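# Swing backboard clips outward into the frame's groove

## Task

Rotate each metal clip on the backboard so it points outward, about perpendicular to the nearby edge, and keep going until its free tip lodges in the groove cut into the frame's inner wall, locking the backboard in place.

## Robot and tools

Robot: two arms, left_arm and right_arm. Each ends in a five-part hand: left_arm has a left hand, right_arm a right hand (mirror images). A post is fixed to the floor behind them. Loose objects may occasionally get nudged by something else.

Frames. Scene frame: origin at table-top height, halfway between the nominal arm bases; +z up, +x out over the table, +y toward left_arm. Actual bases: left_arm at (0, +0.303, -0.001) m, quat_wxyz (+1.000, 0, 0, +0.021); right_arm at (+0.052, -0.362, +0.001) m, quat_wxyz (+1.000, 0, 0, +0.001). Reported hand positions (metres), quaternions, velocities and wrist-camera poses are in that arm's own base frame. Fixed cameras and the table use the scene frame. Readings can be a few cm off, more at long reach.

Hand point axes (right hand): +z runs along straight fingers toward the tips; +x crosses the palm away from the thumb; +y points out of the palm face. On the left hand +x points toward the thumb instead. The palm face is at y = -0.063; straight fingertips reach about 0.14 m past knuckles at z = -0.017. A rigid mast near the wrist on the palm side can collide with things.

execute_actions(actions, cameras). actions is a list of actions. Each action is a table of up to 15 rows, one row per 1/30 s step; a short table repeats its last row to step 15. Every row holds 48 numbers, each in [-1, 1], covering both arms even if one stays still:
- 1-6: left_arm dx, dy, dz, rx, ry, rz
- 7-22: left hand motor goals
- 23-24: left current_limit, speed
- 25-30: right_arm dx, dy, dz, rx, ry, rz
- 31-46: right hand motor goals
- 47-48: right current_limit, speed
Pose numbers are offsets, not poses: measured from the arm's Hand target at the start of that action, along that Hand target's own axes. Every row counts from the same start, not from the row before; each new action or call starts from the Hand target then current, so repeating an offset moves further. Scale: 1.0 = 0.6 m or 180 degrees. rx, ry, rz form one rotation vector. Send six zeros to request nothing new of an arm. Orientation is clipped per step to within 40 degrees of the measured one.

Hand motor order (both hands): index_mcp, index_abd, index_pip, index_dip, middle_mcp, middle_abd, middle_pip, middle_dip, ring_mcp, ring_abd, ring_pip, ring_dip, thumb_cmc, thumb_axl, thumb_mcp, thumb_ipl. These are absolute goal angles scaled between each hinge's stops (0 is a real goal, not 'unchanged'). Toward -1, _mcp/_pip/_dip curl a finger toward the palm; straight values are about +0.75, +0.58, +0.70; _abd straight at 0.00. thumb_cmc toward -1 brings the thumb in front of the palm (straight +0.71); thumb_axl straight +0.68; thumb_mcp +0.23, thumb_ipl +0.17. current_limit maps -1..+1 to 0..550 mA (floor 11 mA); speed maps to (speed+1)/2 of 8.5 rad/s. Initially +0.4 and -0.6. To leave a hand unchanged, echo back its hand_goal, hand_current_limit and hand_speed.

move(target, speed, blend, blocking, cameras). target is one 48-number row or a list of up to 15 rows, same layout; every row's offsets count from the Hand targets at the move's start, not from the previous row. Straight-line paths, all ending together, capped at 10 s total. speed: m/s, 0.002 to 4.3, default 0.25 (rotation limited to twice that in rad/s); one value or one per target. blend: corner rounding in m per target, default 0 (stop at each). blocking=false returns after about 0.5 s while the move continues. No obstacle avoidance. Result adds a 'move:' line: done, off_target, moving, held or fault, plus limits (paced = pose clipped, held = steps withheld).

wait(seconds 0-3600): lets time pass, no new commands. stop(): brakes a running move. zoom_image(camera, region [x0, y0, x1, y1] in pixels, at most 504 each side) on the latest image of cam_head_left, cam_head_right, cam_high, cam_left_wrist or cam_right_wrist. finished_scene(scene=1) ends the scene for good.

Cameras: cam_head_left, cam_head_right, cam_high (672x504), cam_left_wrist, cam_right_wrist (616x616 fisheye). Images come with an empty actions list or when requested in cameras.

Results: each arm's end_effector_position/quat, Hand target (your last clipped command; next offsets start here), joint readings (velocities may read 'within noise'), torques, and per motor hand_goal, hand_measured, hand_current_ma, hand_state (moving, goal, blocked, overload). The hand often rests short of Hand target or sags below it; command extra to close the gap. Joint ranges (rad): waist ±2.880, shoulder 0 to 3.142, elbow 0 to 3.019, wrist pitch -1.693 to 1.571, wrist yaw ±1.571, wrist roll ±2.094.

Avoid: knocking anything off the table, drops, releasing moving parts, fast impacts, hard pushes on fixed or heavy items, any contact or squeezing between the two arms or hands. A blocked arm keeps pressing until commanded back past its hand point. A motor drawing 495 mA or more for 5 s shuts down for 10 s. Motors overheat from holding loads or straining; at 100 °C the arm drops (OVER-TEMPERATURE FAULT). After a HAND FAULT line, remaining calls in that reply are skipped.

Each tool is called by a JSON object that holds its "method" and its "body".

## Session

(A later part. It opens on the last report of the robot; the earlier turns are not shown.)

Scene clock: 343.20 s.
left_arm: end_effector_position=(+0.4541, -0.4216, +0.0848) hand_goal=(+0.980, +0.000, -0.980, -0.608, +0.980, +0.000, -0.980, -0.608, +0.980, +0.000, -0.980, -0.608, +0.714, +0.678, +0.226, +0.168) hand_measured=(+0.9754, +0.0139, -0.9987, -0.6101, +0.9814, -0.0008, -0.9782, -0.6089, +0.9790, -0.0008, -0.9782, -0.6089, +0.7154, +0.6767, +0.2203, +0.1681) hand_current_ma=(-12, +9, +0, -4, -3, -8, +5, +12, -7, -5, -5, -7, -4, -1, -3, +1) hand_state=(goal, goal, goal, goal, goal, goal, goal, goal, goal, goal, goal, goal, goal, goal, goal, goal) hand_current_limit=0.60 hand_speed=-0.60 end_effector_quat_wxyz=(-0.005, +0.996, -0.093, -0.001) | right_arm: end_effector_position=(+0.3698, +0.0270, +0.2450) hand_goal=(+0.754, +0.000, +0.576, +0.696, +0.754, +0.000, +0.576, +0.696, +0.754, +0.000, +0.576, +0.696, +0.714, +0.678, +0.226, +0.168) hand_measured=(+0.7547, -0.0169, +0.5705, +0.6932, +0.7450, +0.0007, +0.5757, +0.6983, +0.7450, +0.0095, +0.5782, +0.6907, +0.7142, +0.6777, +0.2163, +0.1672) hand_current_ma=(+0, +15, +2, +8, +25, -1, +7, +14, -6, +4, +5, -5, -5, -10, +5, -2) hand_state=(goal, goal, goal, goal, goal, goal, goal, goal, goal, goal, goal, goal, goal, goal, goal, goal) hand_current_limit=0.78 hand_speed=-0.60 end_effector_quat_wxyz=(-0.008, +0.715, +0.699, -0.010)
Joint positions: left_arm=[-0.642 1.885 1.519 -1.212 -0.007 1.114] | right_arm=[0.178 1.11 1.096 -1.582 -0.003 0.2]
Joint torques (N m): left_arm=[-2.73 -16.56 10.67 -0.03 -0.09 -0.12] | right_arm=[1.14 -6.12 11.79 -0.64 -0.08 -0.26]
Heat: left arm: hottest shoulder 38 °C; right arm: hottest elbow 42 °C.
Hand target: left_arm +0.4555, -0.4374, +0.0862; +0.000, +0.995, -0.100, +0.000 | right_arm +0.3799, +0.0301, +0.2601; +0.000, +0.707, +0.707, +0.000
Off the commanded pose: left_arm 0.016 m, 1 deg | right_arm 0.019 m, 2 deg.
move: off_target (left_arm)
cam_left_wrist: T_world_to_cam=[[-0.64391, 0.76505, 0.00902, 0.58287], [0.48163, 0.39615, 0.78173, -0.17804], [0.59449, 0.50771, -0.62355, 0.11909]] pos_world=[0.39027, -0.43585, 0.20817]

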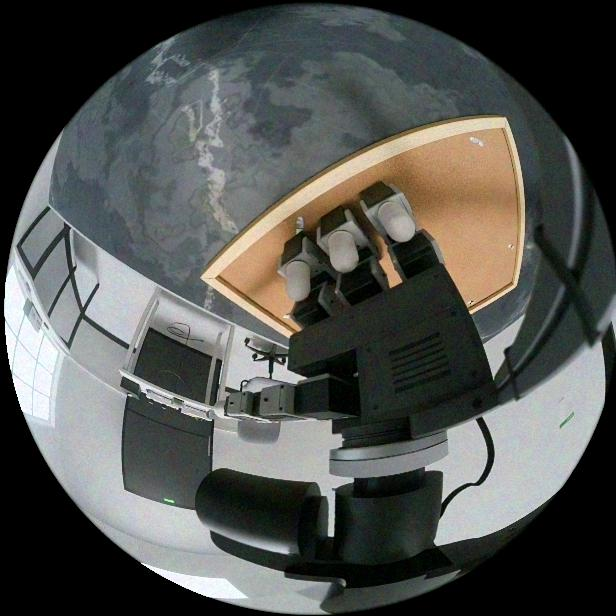

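{"method": "move", "body": {"target": [[0,-0.035,-0.01,0,0,0,0.98,0,-0.98,-0.609,0.98,0,-0.98,-0.609,0.98,0,-0.98,-0.609,0.714,0.678,0.226,0.168,0.6,-0.6,0,0,0,0,0,0,0.754,0,0.576,0.696,0.754,0,0.576,0.696,0.754,0,0.576,0.696,0.714,0.678,0.226,0.168,0.78,-0.6],[0,-0.035,-0.01,0,0,0,0.98,0,-0.76,-0.841,0.98,0,-0.98,-0.609,0.98,0,-0.98,-0.609,0.714,0.678,0.226,0.168,0.6,-0.6,0,0,0,0,0,0,0.754,0,0.576,0.696,0.754,0,0.576,0.696,0.754,0,0.576,0.696,0.714,0.678,0.226,0.168,0.78,-0.6]], "speed": 0.05, "cameras": ["cam_left_wrist"]}}

{"method": "zoom_image", "body": {"camera": "cam_left_wrist", "region": [230, 160, 330, 260]}}

Scene clock: 349.30 s.
left_arm: end_effector_position=(+0.4524, -0.4217, +0.0907) hand_goal=(+0.980, +0.000, -0.760, -0.840, +0.980, +0.000, -0.980, -0.608, +0.980, +0.000, -0.980, -0.608, +0.714, +0.678, +0.226, +0.168) hand_measured=(+0.9428, +0.0095, -0.8550, -0.8293, +0.9814, -0.0008, -0.9782, -0.6089, +0.9802, -0.0008, -0.9782, -0.6089, +0.7167, +0.6767, +0.2212, +0.1681) hand_current_ma=(-34, +11, -75, -2, +2, -2, +8, +4, -12, -7, +1, -7, +3, -2, -2, +7) hand_state=(blocked, goal, blocked, goal, goal, goal, goal, goal, goal, goal, goal, goal, goal, goal, goal, goal) hand_current_limit=0.60 hand_speed=-0.60 end_effector_quat_wxyz=(-0.001, +0.995, -0.103, +0.001) | right_arm: end_effector_position=(+0.3698, +0.0270, +0.2450) hand_goal=(+0.754, +0.000, +0.576, +0.696, +0.754, +0.000, +0.576, +0.696, +0.754, +0.000, +0.576, +0.696, +0.714, +0.678, +0.226, +0.168) hand_measured=(+0.7547, -0.0169, +0.5705, +0.6932, +0.7438, +0.0007, +0.5757, +0.6983, +0.7450, +0.0095, +0.5782, +0.6907, +0.7142, +0.6767, +0.2163, +0.1672) hand_current_ma=(-2, +18, +5, +3, +12, -20, +7, +3, -13, -1, +9, +0, -8, -5, +11, +4) hand_state=(goal, goal, goal, goal, goal, goal, goal, goal, goal, goal, goal, goal, goal, goal, goal, goal) hand_current_limit=0.78 hand_speed=-0.60 end_effector_quat_wxyz=(-0.008, +0.715, +0.699, -0.010)
Joint positions: left_arm=[-0.641 1.875 1.519 -1.214 -0.002 1.135] | right_arm=[0.178 1.11 1.096 -1.582 -0.003 0.2]
Joint torques (N m): left_arm=[-0.32 -17.79 8.87 -0.05 -0.09 0.03] | right_arm=[1.2 -6.12 11.79 -0.62 -0.08 -0.26]
Heat: left arm: hottest shoulder 38 °C; right arm: hottest elbow 42 °C.
Hand target: left_arm +0.4597, -0.4168, +0.0922; +0.000, +0.995, -0.100, +0.000 | right_arm +0.3799, +0.0301, +0.2601; +0.000, +0.707, +0.707, +0.000
Off the commanded pose: left_arm 0.009 m, 0 deg | right_arm 0.019 m, 2 deg.
move: done; target 2's new numbers were sent with left_arm's hand 0.011 m and 1 deg from that target
cam_left_wrist: T_world_to_cam=[[-0.62856, 0.77776, 0.00031, 0.58093], [0.48673, 0.39305, 0.78013, -0.18522], [0.60663, 0.49051, -0.62562, 0.11119]] pos_world=[0.38786, -0.43356, 0.21388]

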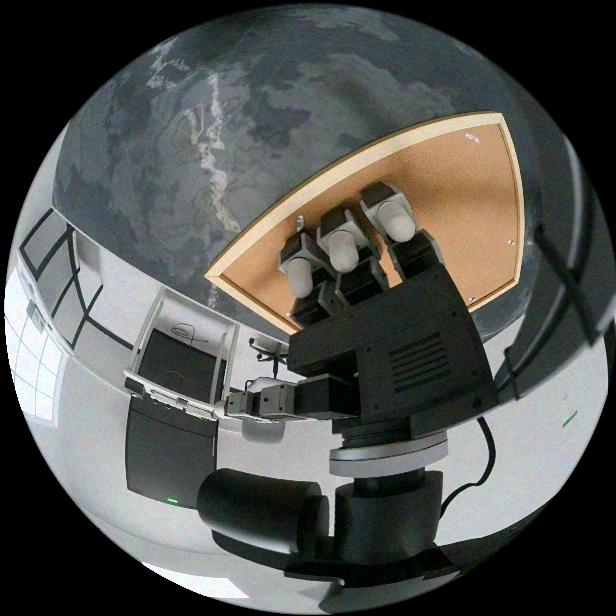

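Scaled by 5.040 from the camera's image (finer frame: 880x880).

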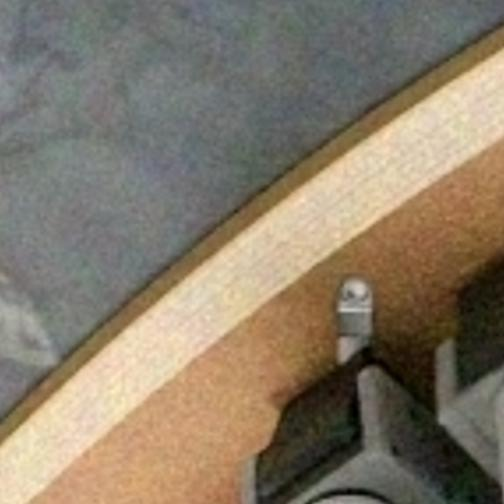

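{"method": "move", "body": {"target": [[0,-0.03,-0.015,0,0,0,0.98,0,-0.98,-0.7,0.98,0,-0.98,-0.609,0.98,0,-0.98,-0.609,0.714,0.678,0.226,0.168,0.6,-0.6,0,0,0,0,0,0,0.754,0,0.576,0.696,0.754,0,0.576,0.696,0.754,0,0.576,0.696,0.714,0.678,0.226,0.168,0.78,-0.6]], "speed": 0.05, "cameras": ["cam_left_wrist"]}}

{"method": "zoom_image", "body": {"camera": "cam_left_wrist", "region": [230, 160, 330, 260]}}

Scene clock: 351.70 s.
left_arm: end_effector_position=(+0.4570, -0.4044, +0.0870) hand_goal=(+0.980, +0.000, -0.980, -0.700, +0.980, +0.000, -0.980, -0.608, +0.980, +0.000, -0.980, -0.608, +0.714, +0.678, +0.226, +0.168) hand_measured=(+0.9693, +0.0095, -0.9538, -0.6942, +0.9814, -0.0008, -0.9782, -0.6089, +0.9790, -0.0008, -0.9782, -0.6089, +0.7167, +0.6777, +0.2212, +0.1672) hand_current_ma=(-9, +7, +21, -4, +3, -9, +8, +6, -12, -10, -10, -5, -6, -7, -5, -2) hand_state=(goal, goal, blocked, goal, goal, goal, goal, goal, goal, goal, goal, goal, goal, goal, goal, goal) hand_current_limit=0.60 hand_speed=-0.60 end_effector_quat_wxyz=(-0.007, +0.994, -0.105, -0.007) | right_arm: end_effector_position=(+0.3698, +0.0270, +0.2450) hand_goal=(+0.754, +0.000, +0.576, +0.696, +0.754, +0.000, +0.576, +0.696, +0.754, +0.000, +0.576, +0.696, +0.714, +0.678, +0.226, +0.168) hand_measured=(+0.7547, -0.0169, +0.5705, +0.6932, +0.7450, +0.0007, +0.5757, +0.6983, +0.7450, +0.0095, +0.5782, +0.6907, +0.7142, +0.6777, +0.2163, +0.1681) hand_current_ma=(-11, +3, +9, +10, +16, -10, +6, -4, -3, +6, +10, +5, -7, -23, -3, +2) hand_state=(goal, goal, goal, goal, goal, goal, goal, goal, goal, goal, goal, goal, goal, goal, goal, goal) hand_current_limit=0.78 hand_speed=-0.60 end_effector_quat_wxyz=(-0.008, +0.715, +0.699, -0.010)
Joint positions: left_arm=[-0.611 1.875 1.512 -1.228 -0.005 1.171] | right_arm=[0.178 1.11 1.096 -1.582 -0.003 0.2]
Joint torques (N m): left_arm=[-0.38 -19.55 8.27 -0.05 -0.09 0.02] | right_arm=[1.32 -6.24 11.82 -0.58 -0.08 -0.27]
Heat: left arm: hottest shoulder 38 °C; right arm: hottest elbow 42 °C.
Hand target: left_arm +0.4632, -0.3991, +0.1011; +0.000, +0.995, -0.100, +0.000 | right_arm +0.3799, +0.0301, +0.2601; +0.000, +0.707, +0.707, +0.000
Off the commanded pose: left_arm 0.016 m, 1 deg | right_arm 0.019 m, 2 deg.
move: off_target (left_arm)
cam_left_wrist: T_world_to_cam=[[-0.62405, 0.78111, 0.02101, 0.56786], [0.50075, 0.37913, 0.77815, -0.20323], [0.59985, 0.49612, -0.62773, 0.10315]] pos_world=[0.39427, -0.41768, 0.21096]

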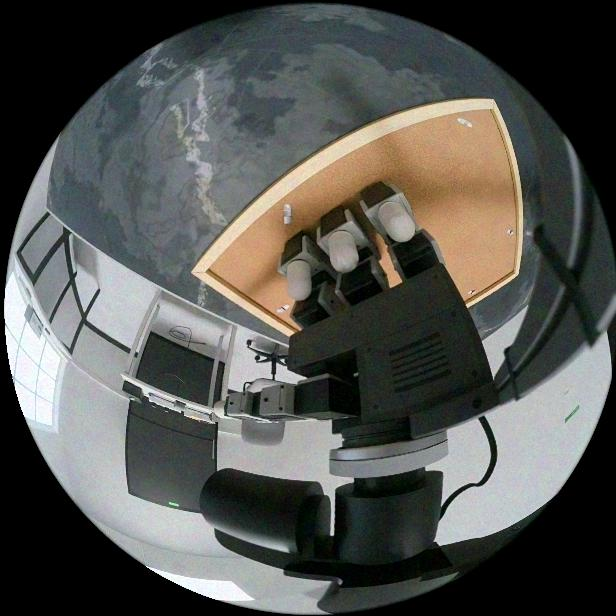

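Scaled by 5.040 from the camera's image (finer frame: 880x880).

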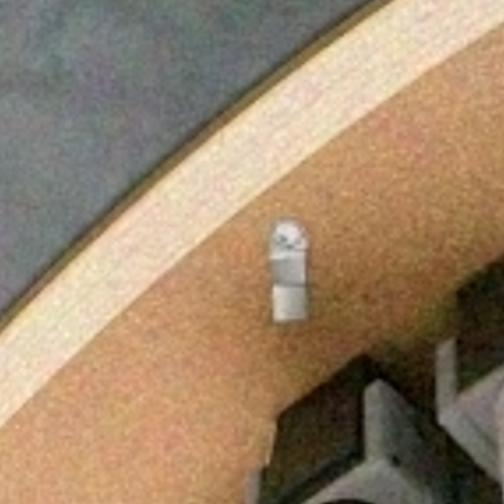

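{"method": "move", "body": {"target": [[0,0,0,0,0,0,0.98,0,-0.8,-0.82,0.98,0,-0.98,-0.609,0.98,0,-0.98,-0.609,0.714,0.678,0.226,0.168,0.6,-0.6,0,0,0,0,0,0,0.754,0,0.576,0.696,0.754,0,0.576,0.696,0.754,0,0.576,0.696,0.714,0.678,0.226,0.168,0.78,-0.6]], "speed": 0.05, "cameras": ["cam_left_wrist","cam_head_left"]}}

{"method": "zoom_image", "body": {"camera": "cam_left_wrist", "region": [230, 160, 330, 260]}}

{"method": "zoom_image", "body": {"camera": "cam_head_left", "region": [340, 160, 420, 230]}}

Scene clock: 354.33 s.
left_arm: end_effector_position=(+0.4574, -0.4043, +0.0920) hand_goal=(+0.980, +0.000, -0.800, -0.820, +0.980, +0.000, -0.980, -0.608, +0.980, +0.000, -0.980, -0.608, +0.714, +0.678, +0.226, +0.168) hand_measured=(+0.9573, +0.0095, -0.8383, -0.8140, +0.9814, -0.0008, -0.9782, -0.6089, +0.9802, -0.0008, -0.9782, -0.6101, +0.7167, +0.6767, +0.2203, +0.1681) hand_current_ma=(-18, +10, -13, -4, -1, -2, +6, +7, -10, -13, +0, -7, +4, -5, +3, +12) hand_state=(blocked, goal, blocked, goal, goal, goal, goal, goal, goal, goal, goal, goal, goal, goal, goal, goal) hand_current_limit=0.60 hand_speed=-0.60 end_effector_quat_wxyz=(-0.005, +0.995, -0.103, -0.004) | right_arm: end_effector_position=(+0.3698, +0.0270, +0.2450) hand_goal=(+0.754, +0.000, +0.576, +0.696, +0.754, +0.000, +0.576, +0.696, +0.754, +0.000, +0.576, +0.696, +0.714, +0.678, +0.226, +0.168) hand_measured=(+0.7547, -0.0169, +0.5705, +0.6932, +0.7450, +0.0007, +0.5757, +0.6983, +0.7450, +0.0095, +0.5782, +0.6894, +0.7129, +0.6767, +0.2163, +0.1681) hand_current_ma=(-14, +22, +0, +0, +10, -4, +6, +5, -21, -12, +14, +0, -6, -10, +5, +11) hand_state=(goal, goal, goal, goal, goal, goal, goal, goal, goal, goal, goal, goal, goal, goal, goal, goal) hand_current_limit=0.78 hand_speed=-0.60 end_effector_quat_wxyz=(-0.008, +0.715, +0.699, -0.010)
Joint positions: left_arm=[-0.611 1.866 1.512 -1.229 -0.005 1.166] | right_arm=[0.178 1.11 1.096 -1.582 -0.003 0.2]
Joint torques (N m): left_arm=[-0.32 -18.84 8.32 -0.02 -0.09 0.02] | right_arm=[1.08 -6.24 11.81 -0.54 -0.07 -0.27]
Heat: left arm: hottest shoulder 38 °C; right arm: hottest elbow 42 °C.
Hand target: left_arm +0.4632, -0.3991, +0.1012; +0.000, +0.995, -0.100, +0.000 | right_arm +0.3799, +0.0301, +0.2601; +0.000, +0.707, +0.707, +0.000
Off the commanded pose: left_arm 0.012 m, 1 deg | right_arm 0.019 m, 2 deg.
move: done
cam_left_wrist: T_world_to_cam=[[-0.62771, 0.77832, 0.01413, 0.5691], [0.49435, 0.38454, 0.77958, -0.20239], [0.60133, 0.49634, -0.62614, 0.10529]] pos_world=[0.39397, -0.41737, 0.21567]
Images, in order (width x height): cam_head_left 672x504, cam_left_wrist 616x616.

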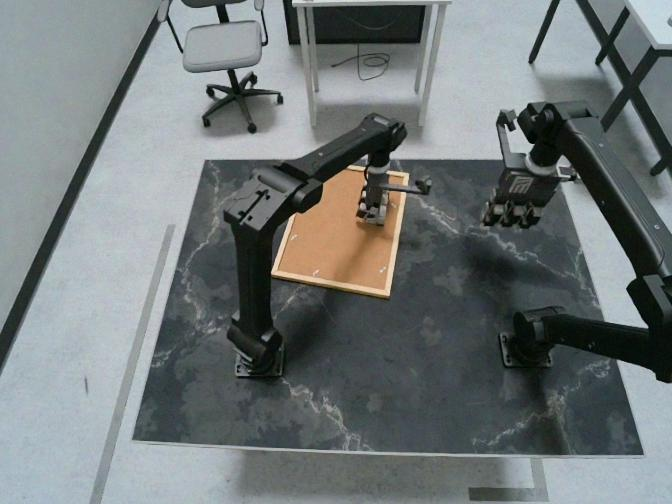

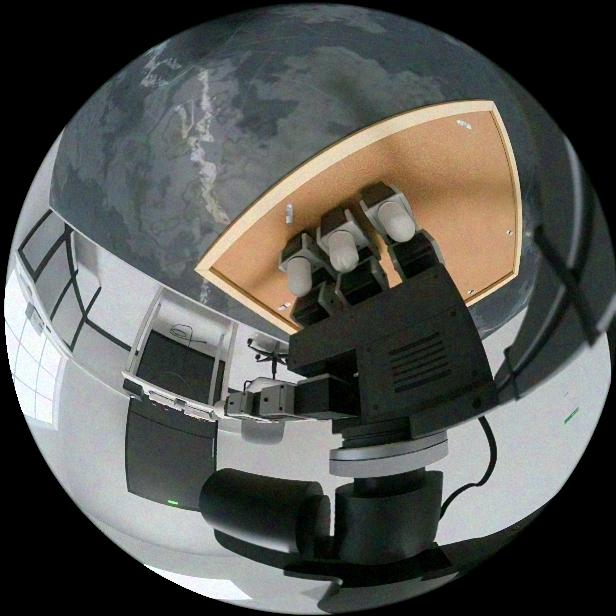

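Scaled by 5.040 from the camera's image (finer frame: 880x880).

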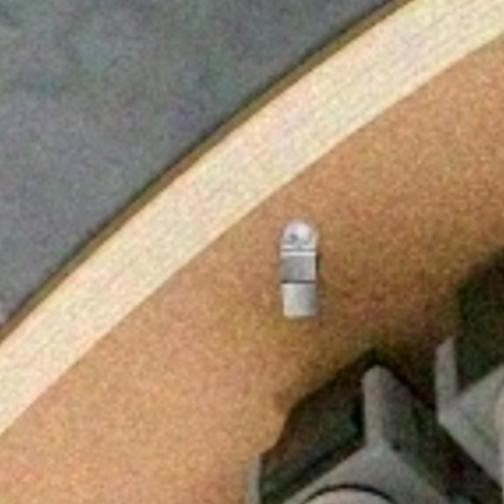

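Scaled by 6.300 from the camera's image (finer frame: 960x720).

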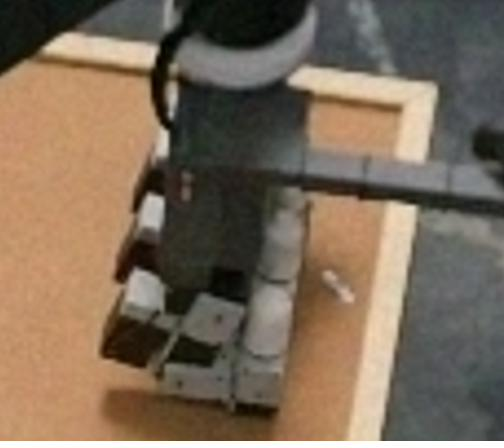

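{"method": "move", "body": {"target": [[0,0.04,0,0,0,0,0.98,0,-0.8,-0.82,0.98,0,-0.98,-0.609,0.98,0,-0.98,-0.609,0.714,0.678,0.226,0.168,0.6,-0.6,0,0,0,0,0,0,0.754,0,0.576,0.696,0.754,0,0.576,0.696,0.754,0,0.576,0.696,0.714,0.678,0.226,0.168,0.78,-0.6]], "speed": 0.05, "cameras": ["cam_left_wrist"]}}

{"method": "zoom_image", "body": {"camera": "cam_left_wrist", "region": [230, 160, 330, 260]}}

Scene clock: 357.57 s.
left_arm: end_effector_position=(+0.4558, -0.4070, +0.0924) hand_goal=(+0.980, +0.000, -0.800, -0.820, +0.980, +0.000, -0.980, -0.608, +0.980, +0.000, -0.980, -0.608, +0.714, +0.678, +0.226, +0.168) hand_measured=(+0.9573, +0.0095, -0.8358, -0.8140, +0.9814, -0.0008, -0.9782, -0.6076, +0.9802, -0.0008, -0.9782, -0.6089, +0.7154, +0.6777, +0.2203, +0.1681) hand_current_ma=(-24, +3, -10, -11, -7, -10, -4, +6, -5, -7, -7, -11, -2, -5, -5, -4) hand_state=(blocked, goal, blocked, goal, goal, goal, goal, goal, goal, goal, goal, goal, goal, goal, goal, goal) hand_current_limit=0.60 hand_speed=-0.60 end_effector_quat_wxyz=(-0.007, +0.996, -0.093, -0.007) | right_arm: end_effector_position=(+0.3698, +0.0270, +0.2450) hand_goal=(+0.754, +0.000, +0.576, +0.696, +0.754, +0.000, +0.576, +0.696, +0.754, +0.000, +0.576, +0.696, +0.714, +0.678, +0.226, +0.168) hand_measured=(+0.7547, -0.0169, +0.5705, +0.6932, +0.7450, +0.0007, +0.5757, +0.6983, +0.7450, +0.0095, +0.5782, +0.6907, +0.7142, +0.6767, +0.2163, +0.1681) hand_current_ma=(+8, +14, +17, +1, +9, +4, +6, +6, -9, +2, +17, -6, +5, -26, +11, +13) hand_state=(goal, goal, goal, goal, goal, goal, goal, goal, goal, goal, goal, goal, goal, goal, goal, goal) hand_current_limit=0.78 hand_speed=-0.60 end_effector_quat_wxyz=(-0.008, +0.715, +0.699, -0.010)
Joint positions: left_arm=[-0.619 1.866 1.514 -1.237 -0.005 1.138] | right_arm=[0.178 1.11 1.096 -1.582 -0.003 0.2]
Joint torques (N m): left_arm=[-2.67 -17.2 10.85 -0.14 -0.09 -0.13] | right_arm=[1.03 -5.95 11.82 -0.59 -0.08 -0.27]
Heat: left arm: hottest shoulder 38 °C; right arm: hottest elbow 43 °C.
Hand target: left_arm +0.4584, -0.4226, +0.1012; +0.000, +0.995, -0.100, +0.000 | right_arm +0.3799, +0.0301, +0.2601; +0.000, +0.707, +0.707, +0.000
Off the commanded pose: left_arm 0.018 m, 1 deg | right_arm 0.019 m, 2 deg.
move: off_target (left_arm)
cam_left_wrist: T_world_to_cam=[[-0.64312, 0.76551, 0.01963, 0.57147], [0.48995, 0.39164, 0.77882, -0.19589], [0.58851, 0.51049, -0.62694, 0.1195]] pos_world=[0.39318, -0.42176, 0.21626]

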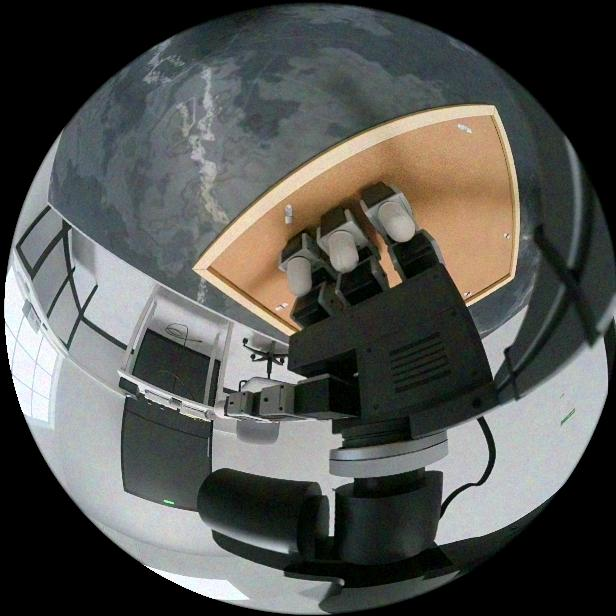

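Scaled by 5.040 from the camera's image (finer frame: 880x880).

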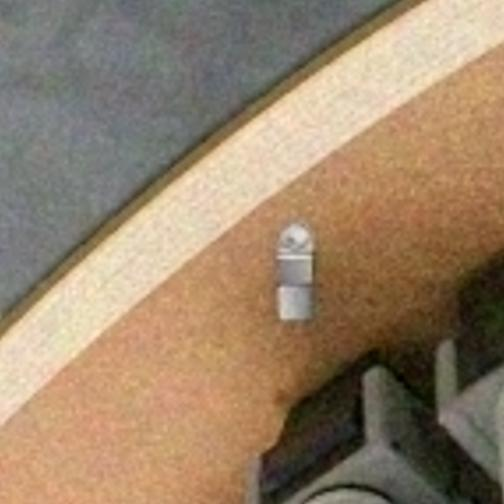

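{"method": "move", "body": {"target": [[0,0.03,0,0,0,0,0.98,0,-0.8,-0.82,0.98,0,-0.98,-0.609,0.98,0,-0.98,-0.609,0.714,0.678,0.226,0.168,0.6,-0.6,0,0,0,0,0,0,0.754,0,0.576,0.696,0.754,0,0.576,0.696,0.754,0,0.576,0.696,0.714,0.678,0.226,0.168,0.78,-0.6]], "speed": 0.05, "cameras": ["cam_left_wrist"]}}

{"method": "zoom_image", "body": {"camera": "cam_left_wrist", "region": [230, 160, 330, 260]}}

Scene clock: 360.13 s.
left_arm: end_effector_position=(+0.4515, -0.4242, +0.0941) hand_goal=(+0.980, +0.000, -0.800, -0.820, +0.980, +0.000, -0.980, -0.608, +0.980, +0.000, -0.980, -0.608, +0.714, +0.678, +0.226, +0.168) hand_measured=(+0.9717, +0.0065, -0.8178, -0.8140, +0.9814, -0.0008, -0.9782, -0.6089, +0.9802, -0.0008, -0.9782, -0.6089, +0.7154, +0.6767, +0.2203, +0.1672) hand_current_ma=(-9, +9, -6, -8, +1, -5, +6, +8, -9, -5, -6, -12, -3, -12, -5, -2) hand_state=(goal, goal, goal, goal, goal, goal, goal, goal, goal, goal, goal, goal, goal, goal, goal, goal) hand_current_limit=0.60 hand_speed=-0.60 end_effector_quat_wxyz=(-0.007, +0.995, -0.095, -0.006) | right_arm: end_effector_position=(+0.3698, +0.0270, +0.2450) hand_goal=(+0.754, +0.000, +0.576, +0.696, +0.754, +0.000, +0.576, +0.696, +0.754, +0.000, +0.576, +0.696, +0.714, +0.678, +0.226, +0.168) hand_measured=(+0.7547, -0.0169, +0.5705, +0.6932, +0.7450, +0.0007, +0.5757, +0.6983, +0.7450, +0.0095, +0.5782, +0.6907, +0.7142, +0.6777, +0.2163, +0.1681) hand_current_ma=(-4, +21, +10, -7, +7, -4, -6, +3, -12, +11, -1, +0, -9, -7, +9, +14) hand_state=(goal, goal, goal, goal, goal, goal, goal, goal, goal, goal, goal, goal, goal, goal, goal, goal) hand_current_limit=0.78 hand_speed=-0.60 end_effector_quat_wxyz=(-0.008, +0.715, +0.699, -0.010)
Joint positions: left_arm=[-0.648 1.882 1.543 -1.249 -0.005 1.114] | right_arm=[0.178 1.11 1.096 -1.582 -0.003 0.2]
Joint torques (N m): left_arm=[-2.67 -17.08 10.99 -0.02 -0.1 -0.13] | right_arm=[0.97 -6.18 11.84 -0.57 -0.07 -0.27]
Heat: left arm: hottest shoulder 38 °C; right arm: hottest elbow 43 °C.
Hand target: left_arm +0.4549, -0.4402, +0.1011; +0.000, +0.995, -0.100, +0.000 | right_arm +0.3799, +0.0301, +0.2601; +0.000, +0.707, +0.707, +0.000
Off the commanded pose: left_arm 0.018 m, 1 deg | right_arm 0.019 m, 2 deg.
move: off_target (left_arm)
cam_left_wrist: T_world_to_cam=[[-0.63969, 0.76839, 0.01935, 0.58154], [0.49125, 0.38936, 0.77915, -0.19002], [0.59115, 0.50792, -0.62654, 0.12954]] pos_world=[0.38877, -0.43866, 0.21796]

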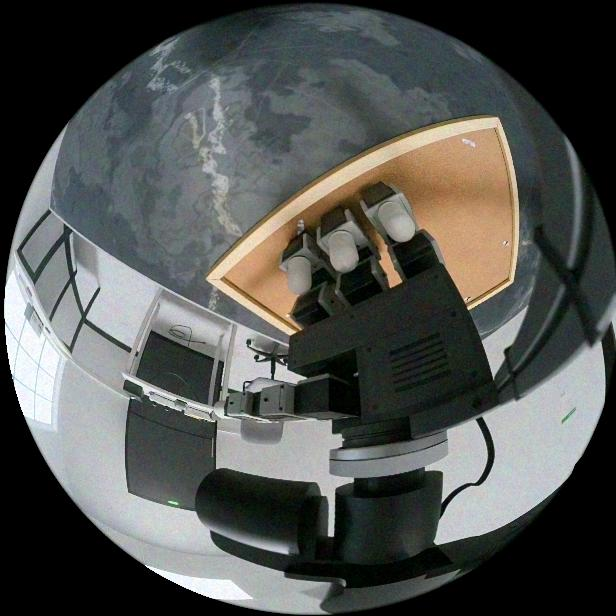

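Scaled by 5.040 from the camera's image (finer frame: 880x880).

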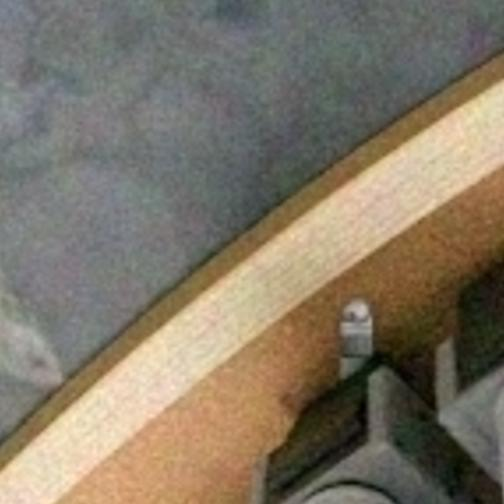

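{"method": "execute_actions", "body": {"actions": []}}

Scene clock: 367.90 s.
left_arm: end_effector_position=(+0.4515, -0.4242, +0.0941) hand_goal=(+0.980, +0.000, -0.800, -0.820, +0.980, +0.000, -0.980, -0.608, +0.980, +0.000, -0.980, -0.608, +0.714, +0.678, +0.226, +0.168) hand_measured=(+0.9730, +0.0065, -0.8178, -0.8140, +0.9814, +0.0007, -0.9782, -0.6089, +0.9790, -0.0008, -0.9782, -0.6089, +0.7167, +0.6767, +0.2203, +0.1672) hand_current_ma=(-5, +10, -6, -5, +6, -1, +10, +14, -9, -6, -6, -8, -4, -2, -5, +8) hand_state=(goal, goal, goal, goal, goal, goal, goal, goal, goal, goal, goal, goal, goal, goal, goal, goal) hand_current_limit=0.60 hand_speed=-0.60 end_effector_quat_wxyz=(-0.007, +0.995, -0.095, -0.006) | right_arm: end_effector_position=(+0.3698, +0.0270, +0.2450) hand_goal=(+0.754, +0.000, +0.576, +0.696, +0.754, +0.000, +0.576, +0.696, +0.754, +0.000, +0.576, +0.696, +0.714, +0.678, +0.226, +0.168) hand_measured=(+0.7547, -0.0169, +0.5718, +0.6932, +0.7450, +0.0007, +0.5757, +0.6983, +0.7450, +0.0095, +0.5782, +0.6907, +0.7142, +0.6777, +0.2163, +0.1681) hand_current_ma=(-8, +12, +15, +6, +11, -17, +5, -5, -6, +4, +5, +0, +8, -14, -4, +6) hand_state=(goal, goal, goal, goal, goal, goal, goal, goal, goal, goal, goal, goal, goal, goal, goal, goal) hand_current_limit=0.78 hand_speed=-0.60 end_effector_quat_wxyz=(-0.008, +0.715, +0.699, -0.010)
Joint positions: left_arm=[-0.648 1.882 1.543 -1.249 -0.005 1.114] | right_arm=[0.178 1.11 1.096 -1.582 -0.003 0.2]
Joint velocities: within noise
Joint torques (N m): left_arm=[-2.67 -17.14 10.99 -0.03 -0.1 -0.13] | right_arm=[0.97 -6.12 11.82 -0.53 -0.06 -0.27]
Heat: left arm: hottest shoulder 39 °C; right arm: hottest elbow 43 °C.
Hand target: left_arm +0.4549, -0.4402, +0.1011; +0.000, +0.995, -0.100, +0.000 | right_arm +0.3799, +0.0301, +0.2601; +0.000, +0.707, +0.707, +0.000
Off the commanded pose: left_arm 0.018 m, 1 deg | right_arm 0.019 m, 2 deg.
camera_calibration:
cam_left_wrist: T_world_to_cam=[[-0.63969, 0.76839, 0.01935, 0.58154], [0.49125, 0.38936, 0.77915, -0.19002], [0.59115, 0.50792, -0.62654, 0.12954]] pos_world=[0.38877, -0.43866, 0.21796]
cam_right_wrist: T_world_to_cam=[[0.60443, -0.79621, 0.02665, -0.18069], [-0.47465, -0.33305, 0.81473, -0.07995], [-0.63982, -0.5051, -0.57922, 0.5129]] pos_world=[0.39943, 0.08857, 0.36704]

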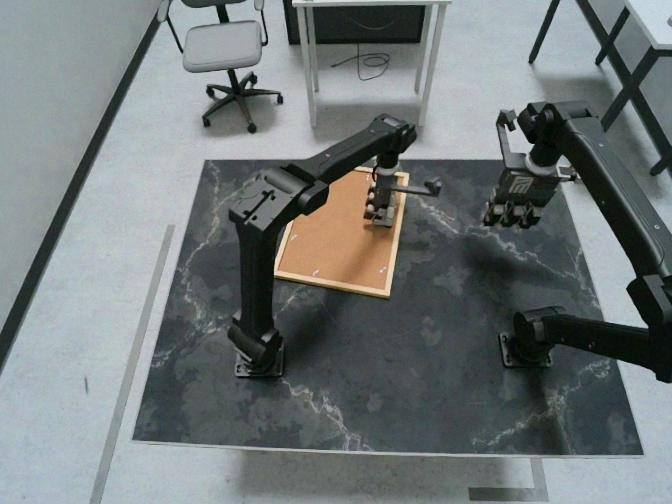

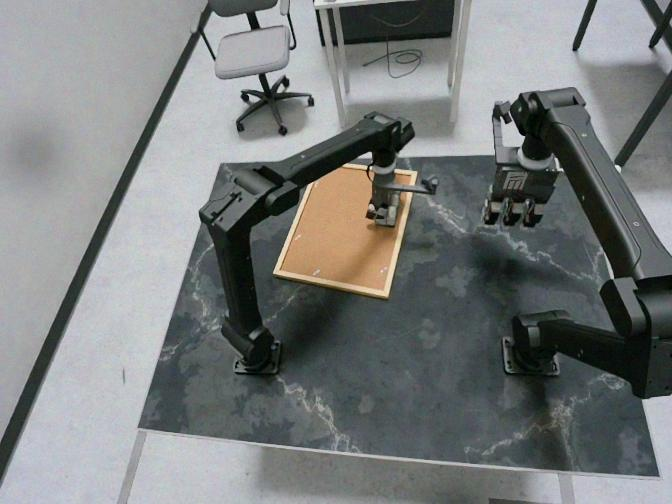

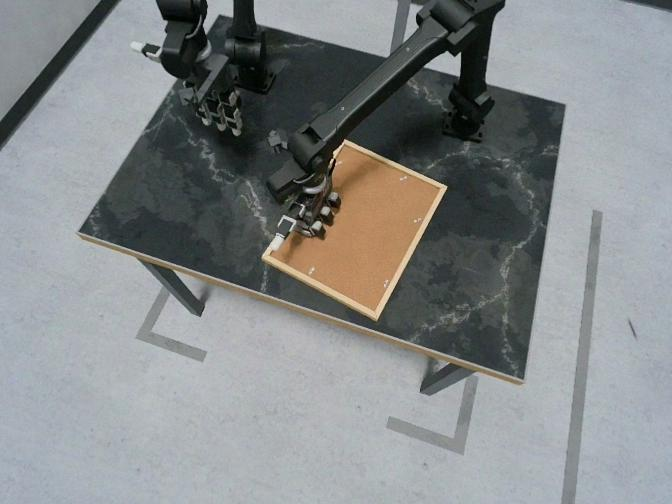

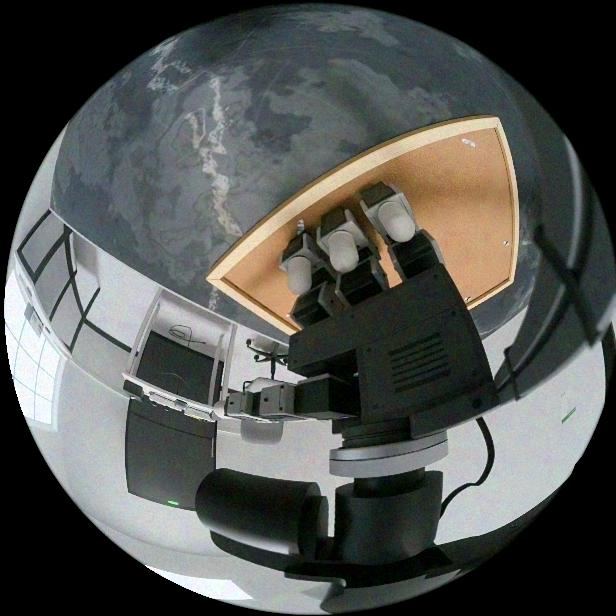

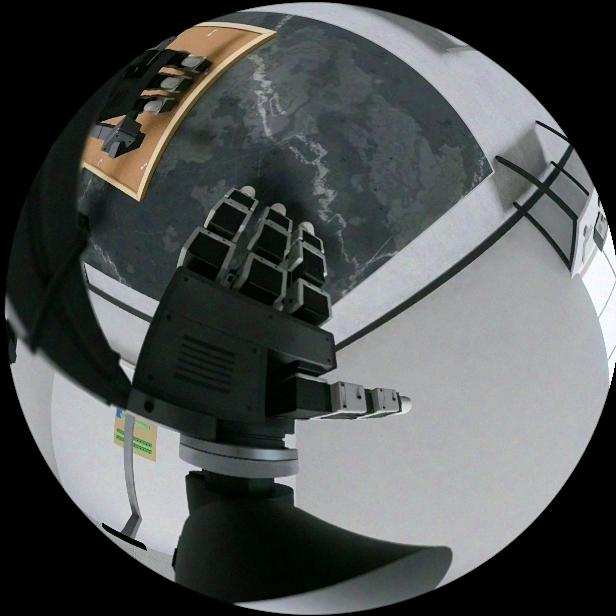

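{"method": "zoom_image", "body": {"camera": "cam_left_wrist", "region": [240, 190, 360, 310]}}

{"method": "zoom_image", "body": {"camera": "cam_right_wrist", "region": [70, 40, 230, 200]}}

Scaled by 4.200 from the camera's image (finer frame: 880x880).

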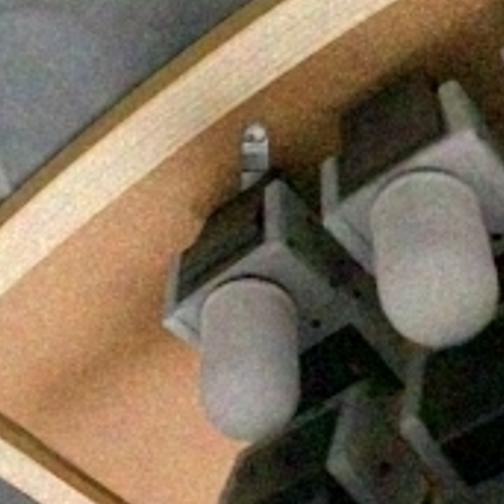

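Scaled by 3.150 from the camera's image (finer frame: 880x880).

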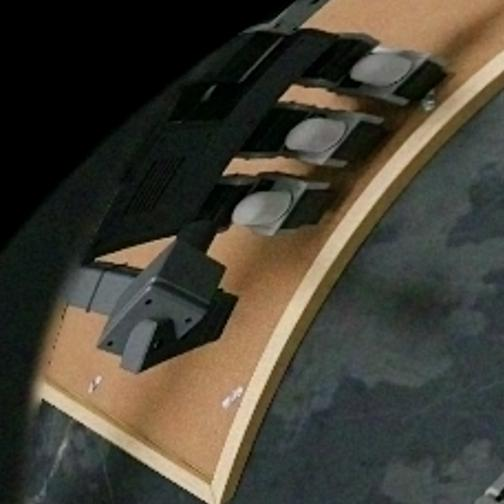

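{"method": "move", "body": {"target": [[0,-0.05,-0.12,0,0,0,0.98,0,-0.8,-0.82,0.98,0,-0.98,-0.609,0.98,0,-0.98,-0.609,0.714,0.678,0.226,0.168,0.6,-0.6,0,0,0,0,0,0,0.754,0,0.576,0.696,0.754,0,0.576,0.696,0.754,0,0.576,0.696,0.714,0.678,0.226,0.168,0.78,-0.6]], "speed": 0.12, "cameras": ["cam_left_wrist", "cam_high"]}}

Scene clock: 389.10 s.
left_arm: end_effector_position=(+0.4465, -0.4089, +0.1480) hand_goal=(+0.980, +0.000, -0.800, -0.820, +0.980, +0.000, -0.980, -0.608, +0.980, +0.000, -0.980, -0.608, +0.714, +0.678, +0.226, +0.168) hand_measured=(+0.9730, +0.0095, -0.8024, -0.8140, +0.9814, -0.0008, -0.9782, -0.6076, +0.9802, -0.0008, -0.9782, -0.6089, +0.7167, +0.6777, +0.2203, +0.1681) hand_current_ma=(-7, +11, +4, -5, -2, -8, +2, +7, -14, -9, -2, -14, +0, -10, -5, +7) hand_state=(goal, goal, goal, goal, goal, goal, goal, goal, goal, goal, goal, goal, goal, goal, goal, goal) hand_current_limit=0.60 hand_speed=-0.60 end_effector_quat_wxyz=(-0.015, +0.995, -0.101, -0.020) | right_arm: end_effector_position=(+0.3698, +0.0270, +0.2450) hand_goal=(+0.754, +0.000, +0.576, +0.696, +0.754, +0.000, +0.576, +0.696, +0.754, +0.000, +0.576, +0.696, +0.714, +0.678, +0.226, +0.168) hand_measured=(+0.7547, -0.0169, +0.5705, +0.6932, +0.7450, +0.0007, +0.5757, +0.6983, +0.7450, +0.0095, +0.5782, +0.6907, +0.7142, +0.6777, +0.2163, +0.1681) hand_current_ma=(-5, +12, +1, +0, +15, +10, +8, +2, -10, -8, +11, -7, +9, -11, +6, +4) hand_state=(goal, goal, goal, goal, goal, goal, goal, goal, goal, goal, goal, goal, goal, goal, goal, goal) hand_current_limit=0.78 hand_speed=-0.60 end_effector_quat_wxyz=(-0.008, +0.715, +0.699, -0.010)
Joint positions: left_arm=[-0.63 1.83 1.618 -1.407 -0.005 1.143] | right_arm=[0.178 1.11 1.096 -1.582 -0.003 0.2]
Joint torques (N m): left_arm=[-0.38 -18.78 11.44 -0.09 -0.12 0.03] | right_arm=[0.85 -6.01 11.85 -0.54 -0.09 -0.27]
Heat: left arm: hottest shoulder 39 °C; right arm: hottest elbow 44 °C.
Hand target: left_arm +0.4607, -0.4109, +0.1731; +0.000, +0.995, -0.100, +0.000 | right_arm +0.3799, +0.0301, +0.2601; +0.000, +0.707, +0.707, +0.000
Off the commanded pose: left_arm 0.029 m, 3 deg | right_arm 0.019 m, 2 deg.
move: off_target (left_arm)
cam_left_wrist: T_world_to_cam=[[-0.6302, 0.77485, 0.04961, 0.55943], [0.51549, 0.36976, 0.77301, -0.25342], [0.58063, 0.51272, -0.63245, 0.16601]] pos_world=[0.38679, -0.42489, 0.27314]
Images, in order (width x height): cam_high 672x504, cam_left_wrist 616x616.

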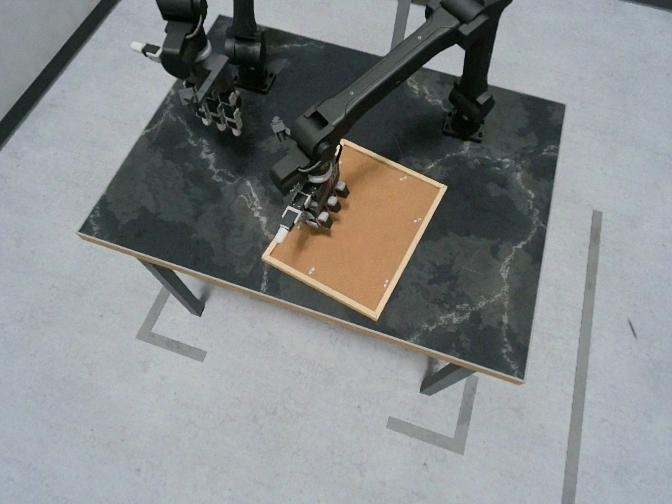

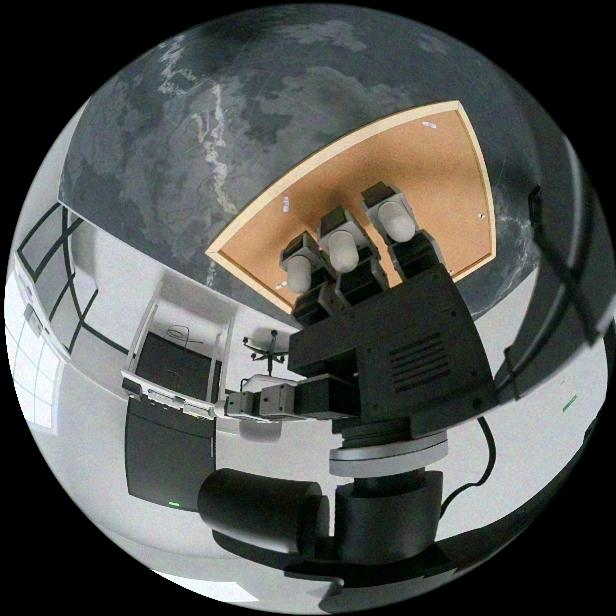

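{"method": "move", "body": {"target": [[0,-0.02,-0.03,0,0,0,-0.137,0,0.98,0.98,0.98,0,-0.98,-0.609,0.98,0,-0.98,-0.609,0.714,0.678,0.226,0.168,0.7,-0.6,0,0,0,0,0,0,0.754,0,0.576,0.696,0.754,0,0.576,0.696,0.754,0,0.576,0.696,0.714,0.678,0.226,0.168,0.78,-0.6],[-0.0148,-0.109,-0.03,0,0,0,-0.137,0,0.98,0.98,0.98,0,-0.98,-0.609,0.98,0,-0.98,-0.609,0.714,0.678,0.226,0.168,0.7,-0.6,0,0,0,0,0,0,0.754,0,0.576,0.696,0.754,0,0.576,0.696,0.754,0,0.576,0.696,0.714,0.678,0.226,0.168,0.78,-0.6]], "speed": 0.12, "cameras": ["cam_left_wrist", "cam_high"]}}

Scene clock: 393.93 s.
left_arm: end_effector_position=(+0.4615, -0.3432, +0.1768) hand_goal=(-0.136, +0.000, +0.980, +0.980, +0.980, +0.000, -0.980, -0.608, +0.980, +0.000, -0.980, -0.608, +0.714, +0.678, +0.226, +0.168) hand_measured=(-0.1112, +0.0095, +0.9735, +0.9799, +0.9814, -0.0008, -0.9782, -0.6089, +0.9790, +0.0007, -0.9782, -0.6089, +0.7167, +0.6777, +0.2203, +0.1681) hand_current_ma=(+4, +2, -1, -4, +2, -6, +2, -3, -3, -11, -4, -12, -7, -15, -4, +1) hand_state=(blocked, goal, goal, goal, goal, goal, goal, goal, goal, goal, goal, goal, goal, goal, goal, goal) hand_current_limit=0.70 hand_speed=-0.60 end_effector_quat_wxyz=(-0.011, +0.995, -0.095, -0.017) | right_arm: end_effector_position=(+0.3698, +0.0270, +0.2450) hand_goal=(+0.754, +0.000, +0.576, +0.696, +0.754, +0.000, +0.576, +0.696, +0.754, +0.000, +0.576, +0.696, +0.714, +0.678, +0.226, +0.168) hand_measured=(+0.7547, -0.0169, +0.5718, +0.6932, +0.7450, +0.0007, +0.5757, +0.6983, +0.7450, +0.0095, +0.5782, +0.6907, +0.7154, +0.6767, +0.2163, +0.1681) hand_current_ma=(-9, +5, +2, -1, +13, -9, +14, -4, -1, -5, +7, +2, +6, -1, +6, +5) hand_state=(goal, goal, goal, goal, goal, goal, goal, goal, goal, goal, goal, goal, goal, goal, goal, goal) hand_current_limit=0.78 hand_speed=-0.60 end_effector_quat_wxyz=(-0.008, +0.715, +0.699, -0.010)
Joint positions: left_arm=[-0.513 1.749 1.579 -1.441 -0.007 1.249] | right_arm=[0.178 1.11 1.096 -1.582 -0.003 0.2]
Joint torques (N m): left_arm=[-0.97 -18.26 8.77 0.69 -0.02 0.05] | right_arm=[1.14 -5.89 11.79 -0.57 -0.08 -0.28]
Heat: left arm: hottest shoulder 39 °C; right arm: hottest elbow 44 °C.
Hand target: left_arm +0.4651, -0.3450, +0.1912; +0.000, +0.995, -0.100, +0.000 | right_arm +0.3799, +0.0301, +0.2601; +0.000, +0.707, +0.707, +0.000
Off the commanded pose: left_arm 0.015 m, 2 deg | right_arm 0.019 m, 2 deg.
move: off_target (left_arm)
cam_left_wrist: T_world_to_cam=[[-0.63913, 0.76802, 0.04076, 0.52002], [0.50725, 0.3811, 0.77296, -0.29992], [0.57812, 0.51469, -0.63315, 0.14375]] pos_world=[0.40139, -0.35907, 0.30164]
Images, in order (width x height): cam_high 672x504, cam_left_wrist 616x616.

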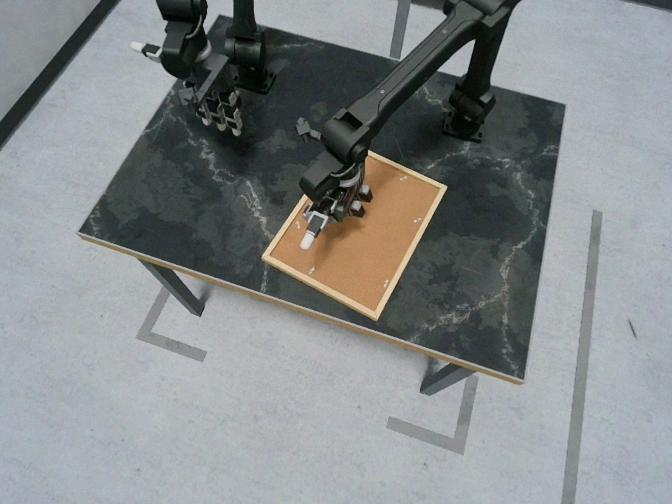

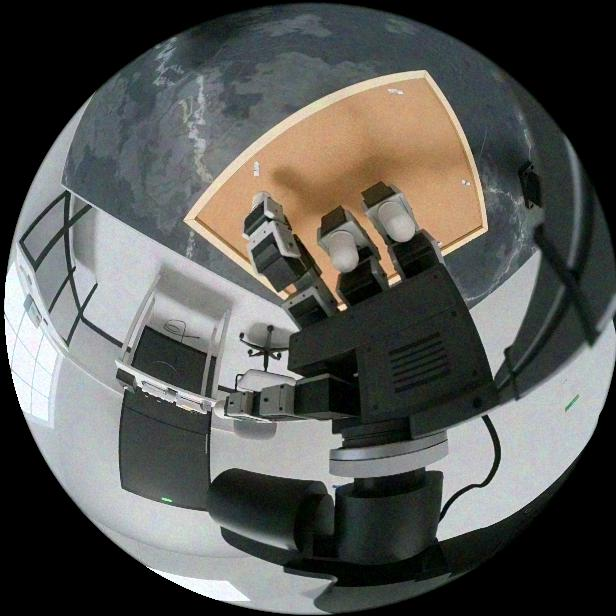

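{"method": "move", "body": {"target": [-0.0073,0.0151,0.1053,0,0,0,-0.137,0,0.98,0.98,0.98,0,-0.98,-0.609,0.98,0,-0.98,-0.609,0.714,0.678,0.226,0.168,0.7,-0.6,0,0,0,0,0,0,0.754,0,0.576,0.696,0.754,0,0.576,0.696,0.754,0,0.576,0.696,0.714,0.678,0.226,0.168,0.78,-0.6], "speed": 0.1, "cameras": ["cam_left_wrist"]}}

{"method": "zoom_image", "body": {"camera": "cam_left_wrist", "region": [200, 130, 320, 250]}}

Scene clock: 396.97 s.
left_arm: end_effector_position=(+0.4590, -0.3416, +0.1252) hand_goal=(-0.136, +0.000, +0.980, +0.980, +0.980, +0.000, -0.980, -0.608, +0.980, +0.000, -0.980, -0.608, +0.714, +0.678, +0.226, +0.168) hand_measured=(-0.1112, +0.0095, +0.9735, +0.9799, +0.9814, -0.0008, -0.9782, -0.6076, +0.9802, -0.0008, -0.9782, -0.6089, +0.7167, +0.6767, +0.2203, +0.1672) hand_current_ma=(+9, +8, +7, -6, -4, -3, -2, +10, -6, -4, -5, -9, -5, -13, +2, -3) hand_state=(blocked, goal, goal, goal, goal, goal, goal, goal, goal, goal, goal, goal, goal, goal, goal, goal) hand_current_limit=0.70 hand_speed=-0.60 end_effector_quat_wxyz=(-0.007, +0.996, -0.094, -0.008) | right_arm: end_effector_position=(+0.3698, +0.0270, +0.2450) hand_goal=(+0.754, +0.000, +0.576, +0.696, +0.754, +0.000, +0.576, +0.696, +0.754, +0.000, +0.576, +0.696, +0.714, +0.678, +0.226, +0.168) hand_measured=(+0.7547, -0.0169, +0.5718, +0.6945, +0.7450, +0.0007, +0.5757, +0.6971, +0.7450, +0.0095, +0.5782, +0.6907, +0.7142, +0.6777, +0.2163, +0.1681) hand_current_ma=(-5, +10, +9, -4, +9, -13, -13, +6, -7, -8, +7, +4, +2, -20, +9, -13) hand_state=(goal, goal, goal, goal, goal, goal, goal, goal, goal, goal, goal, goal, goal, goal, goal, goal) hand_current_limit=0.78 hand_speed=-0.60 end_effector_quat_wxyz=(-0.008, +0.715, +0.699, -0.010)
Joint positions: left_arm=[-0.513 1.76 1.452 -1.283 -0.007 1.246] | right_arm=[0.178 1.11 1.096 -1.582 -0.003 0.2]
Joint torques (N m): left_arm=[-2.55 -16.44 8.68 0.75 0 -0.12] | right_arm=[1.08 -6.07 11.78 -0.57 -0.09 -0.28]
Heat: left arm: hottest shoulder 39 °C; right arm: hottest elbow 44 °C.
Hand target: left_arm +0.4590, -0.3530, +0.1279; +0.000, +0.995, -0.100, +0.000 | right_arm +0.3799, +0.0301, +0.2601; +0.000, +0.707, +0.707, +0.000
Off the commanded pose: left_arm 0.012 m, 1 deg | right_arm 0.019 m, 2 deg.
move: off_target (left_arm)
cam_left_wrist: T_world_to_cam=[[-0.64203, 0.76638, 0.02144, 0.52238], [0.49204, 0.39043, 0.77812, -0.24987], [0.58796, 0.51013, -0.62775, 0.10503]] pos_world=[0.39658, -0.35636, 0.24916]

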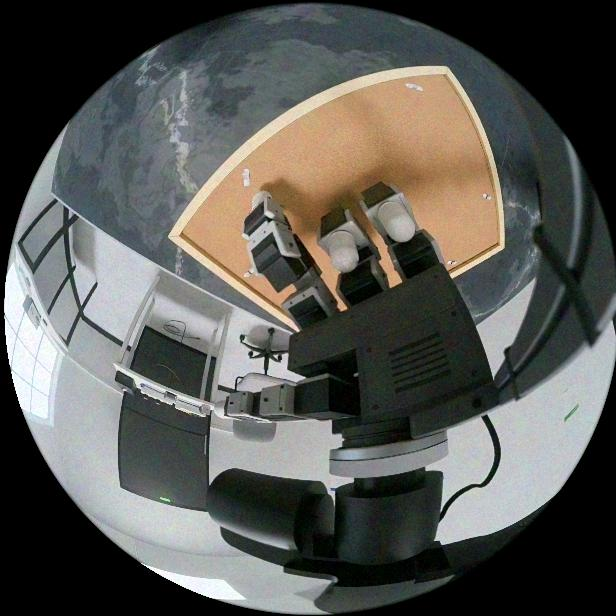

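Scaled by 4.200 from the camera's image (finer frame: 880x880).

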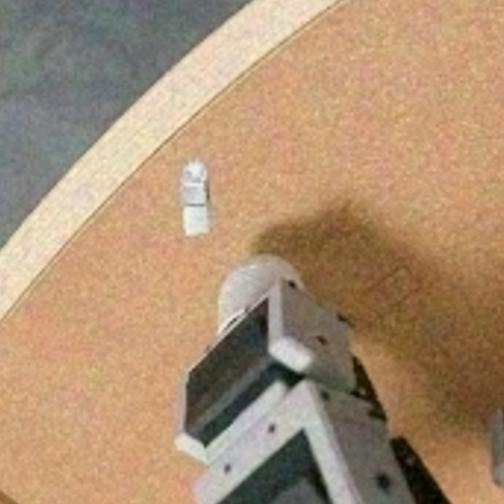

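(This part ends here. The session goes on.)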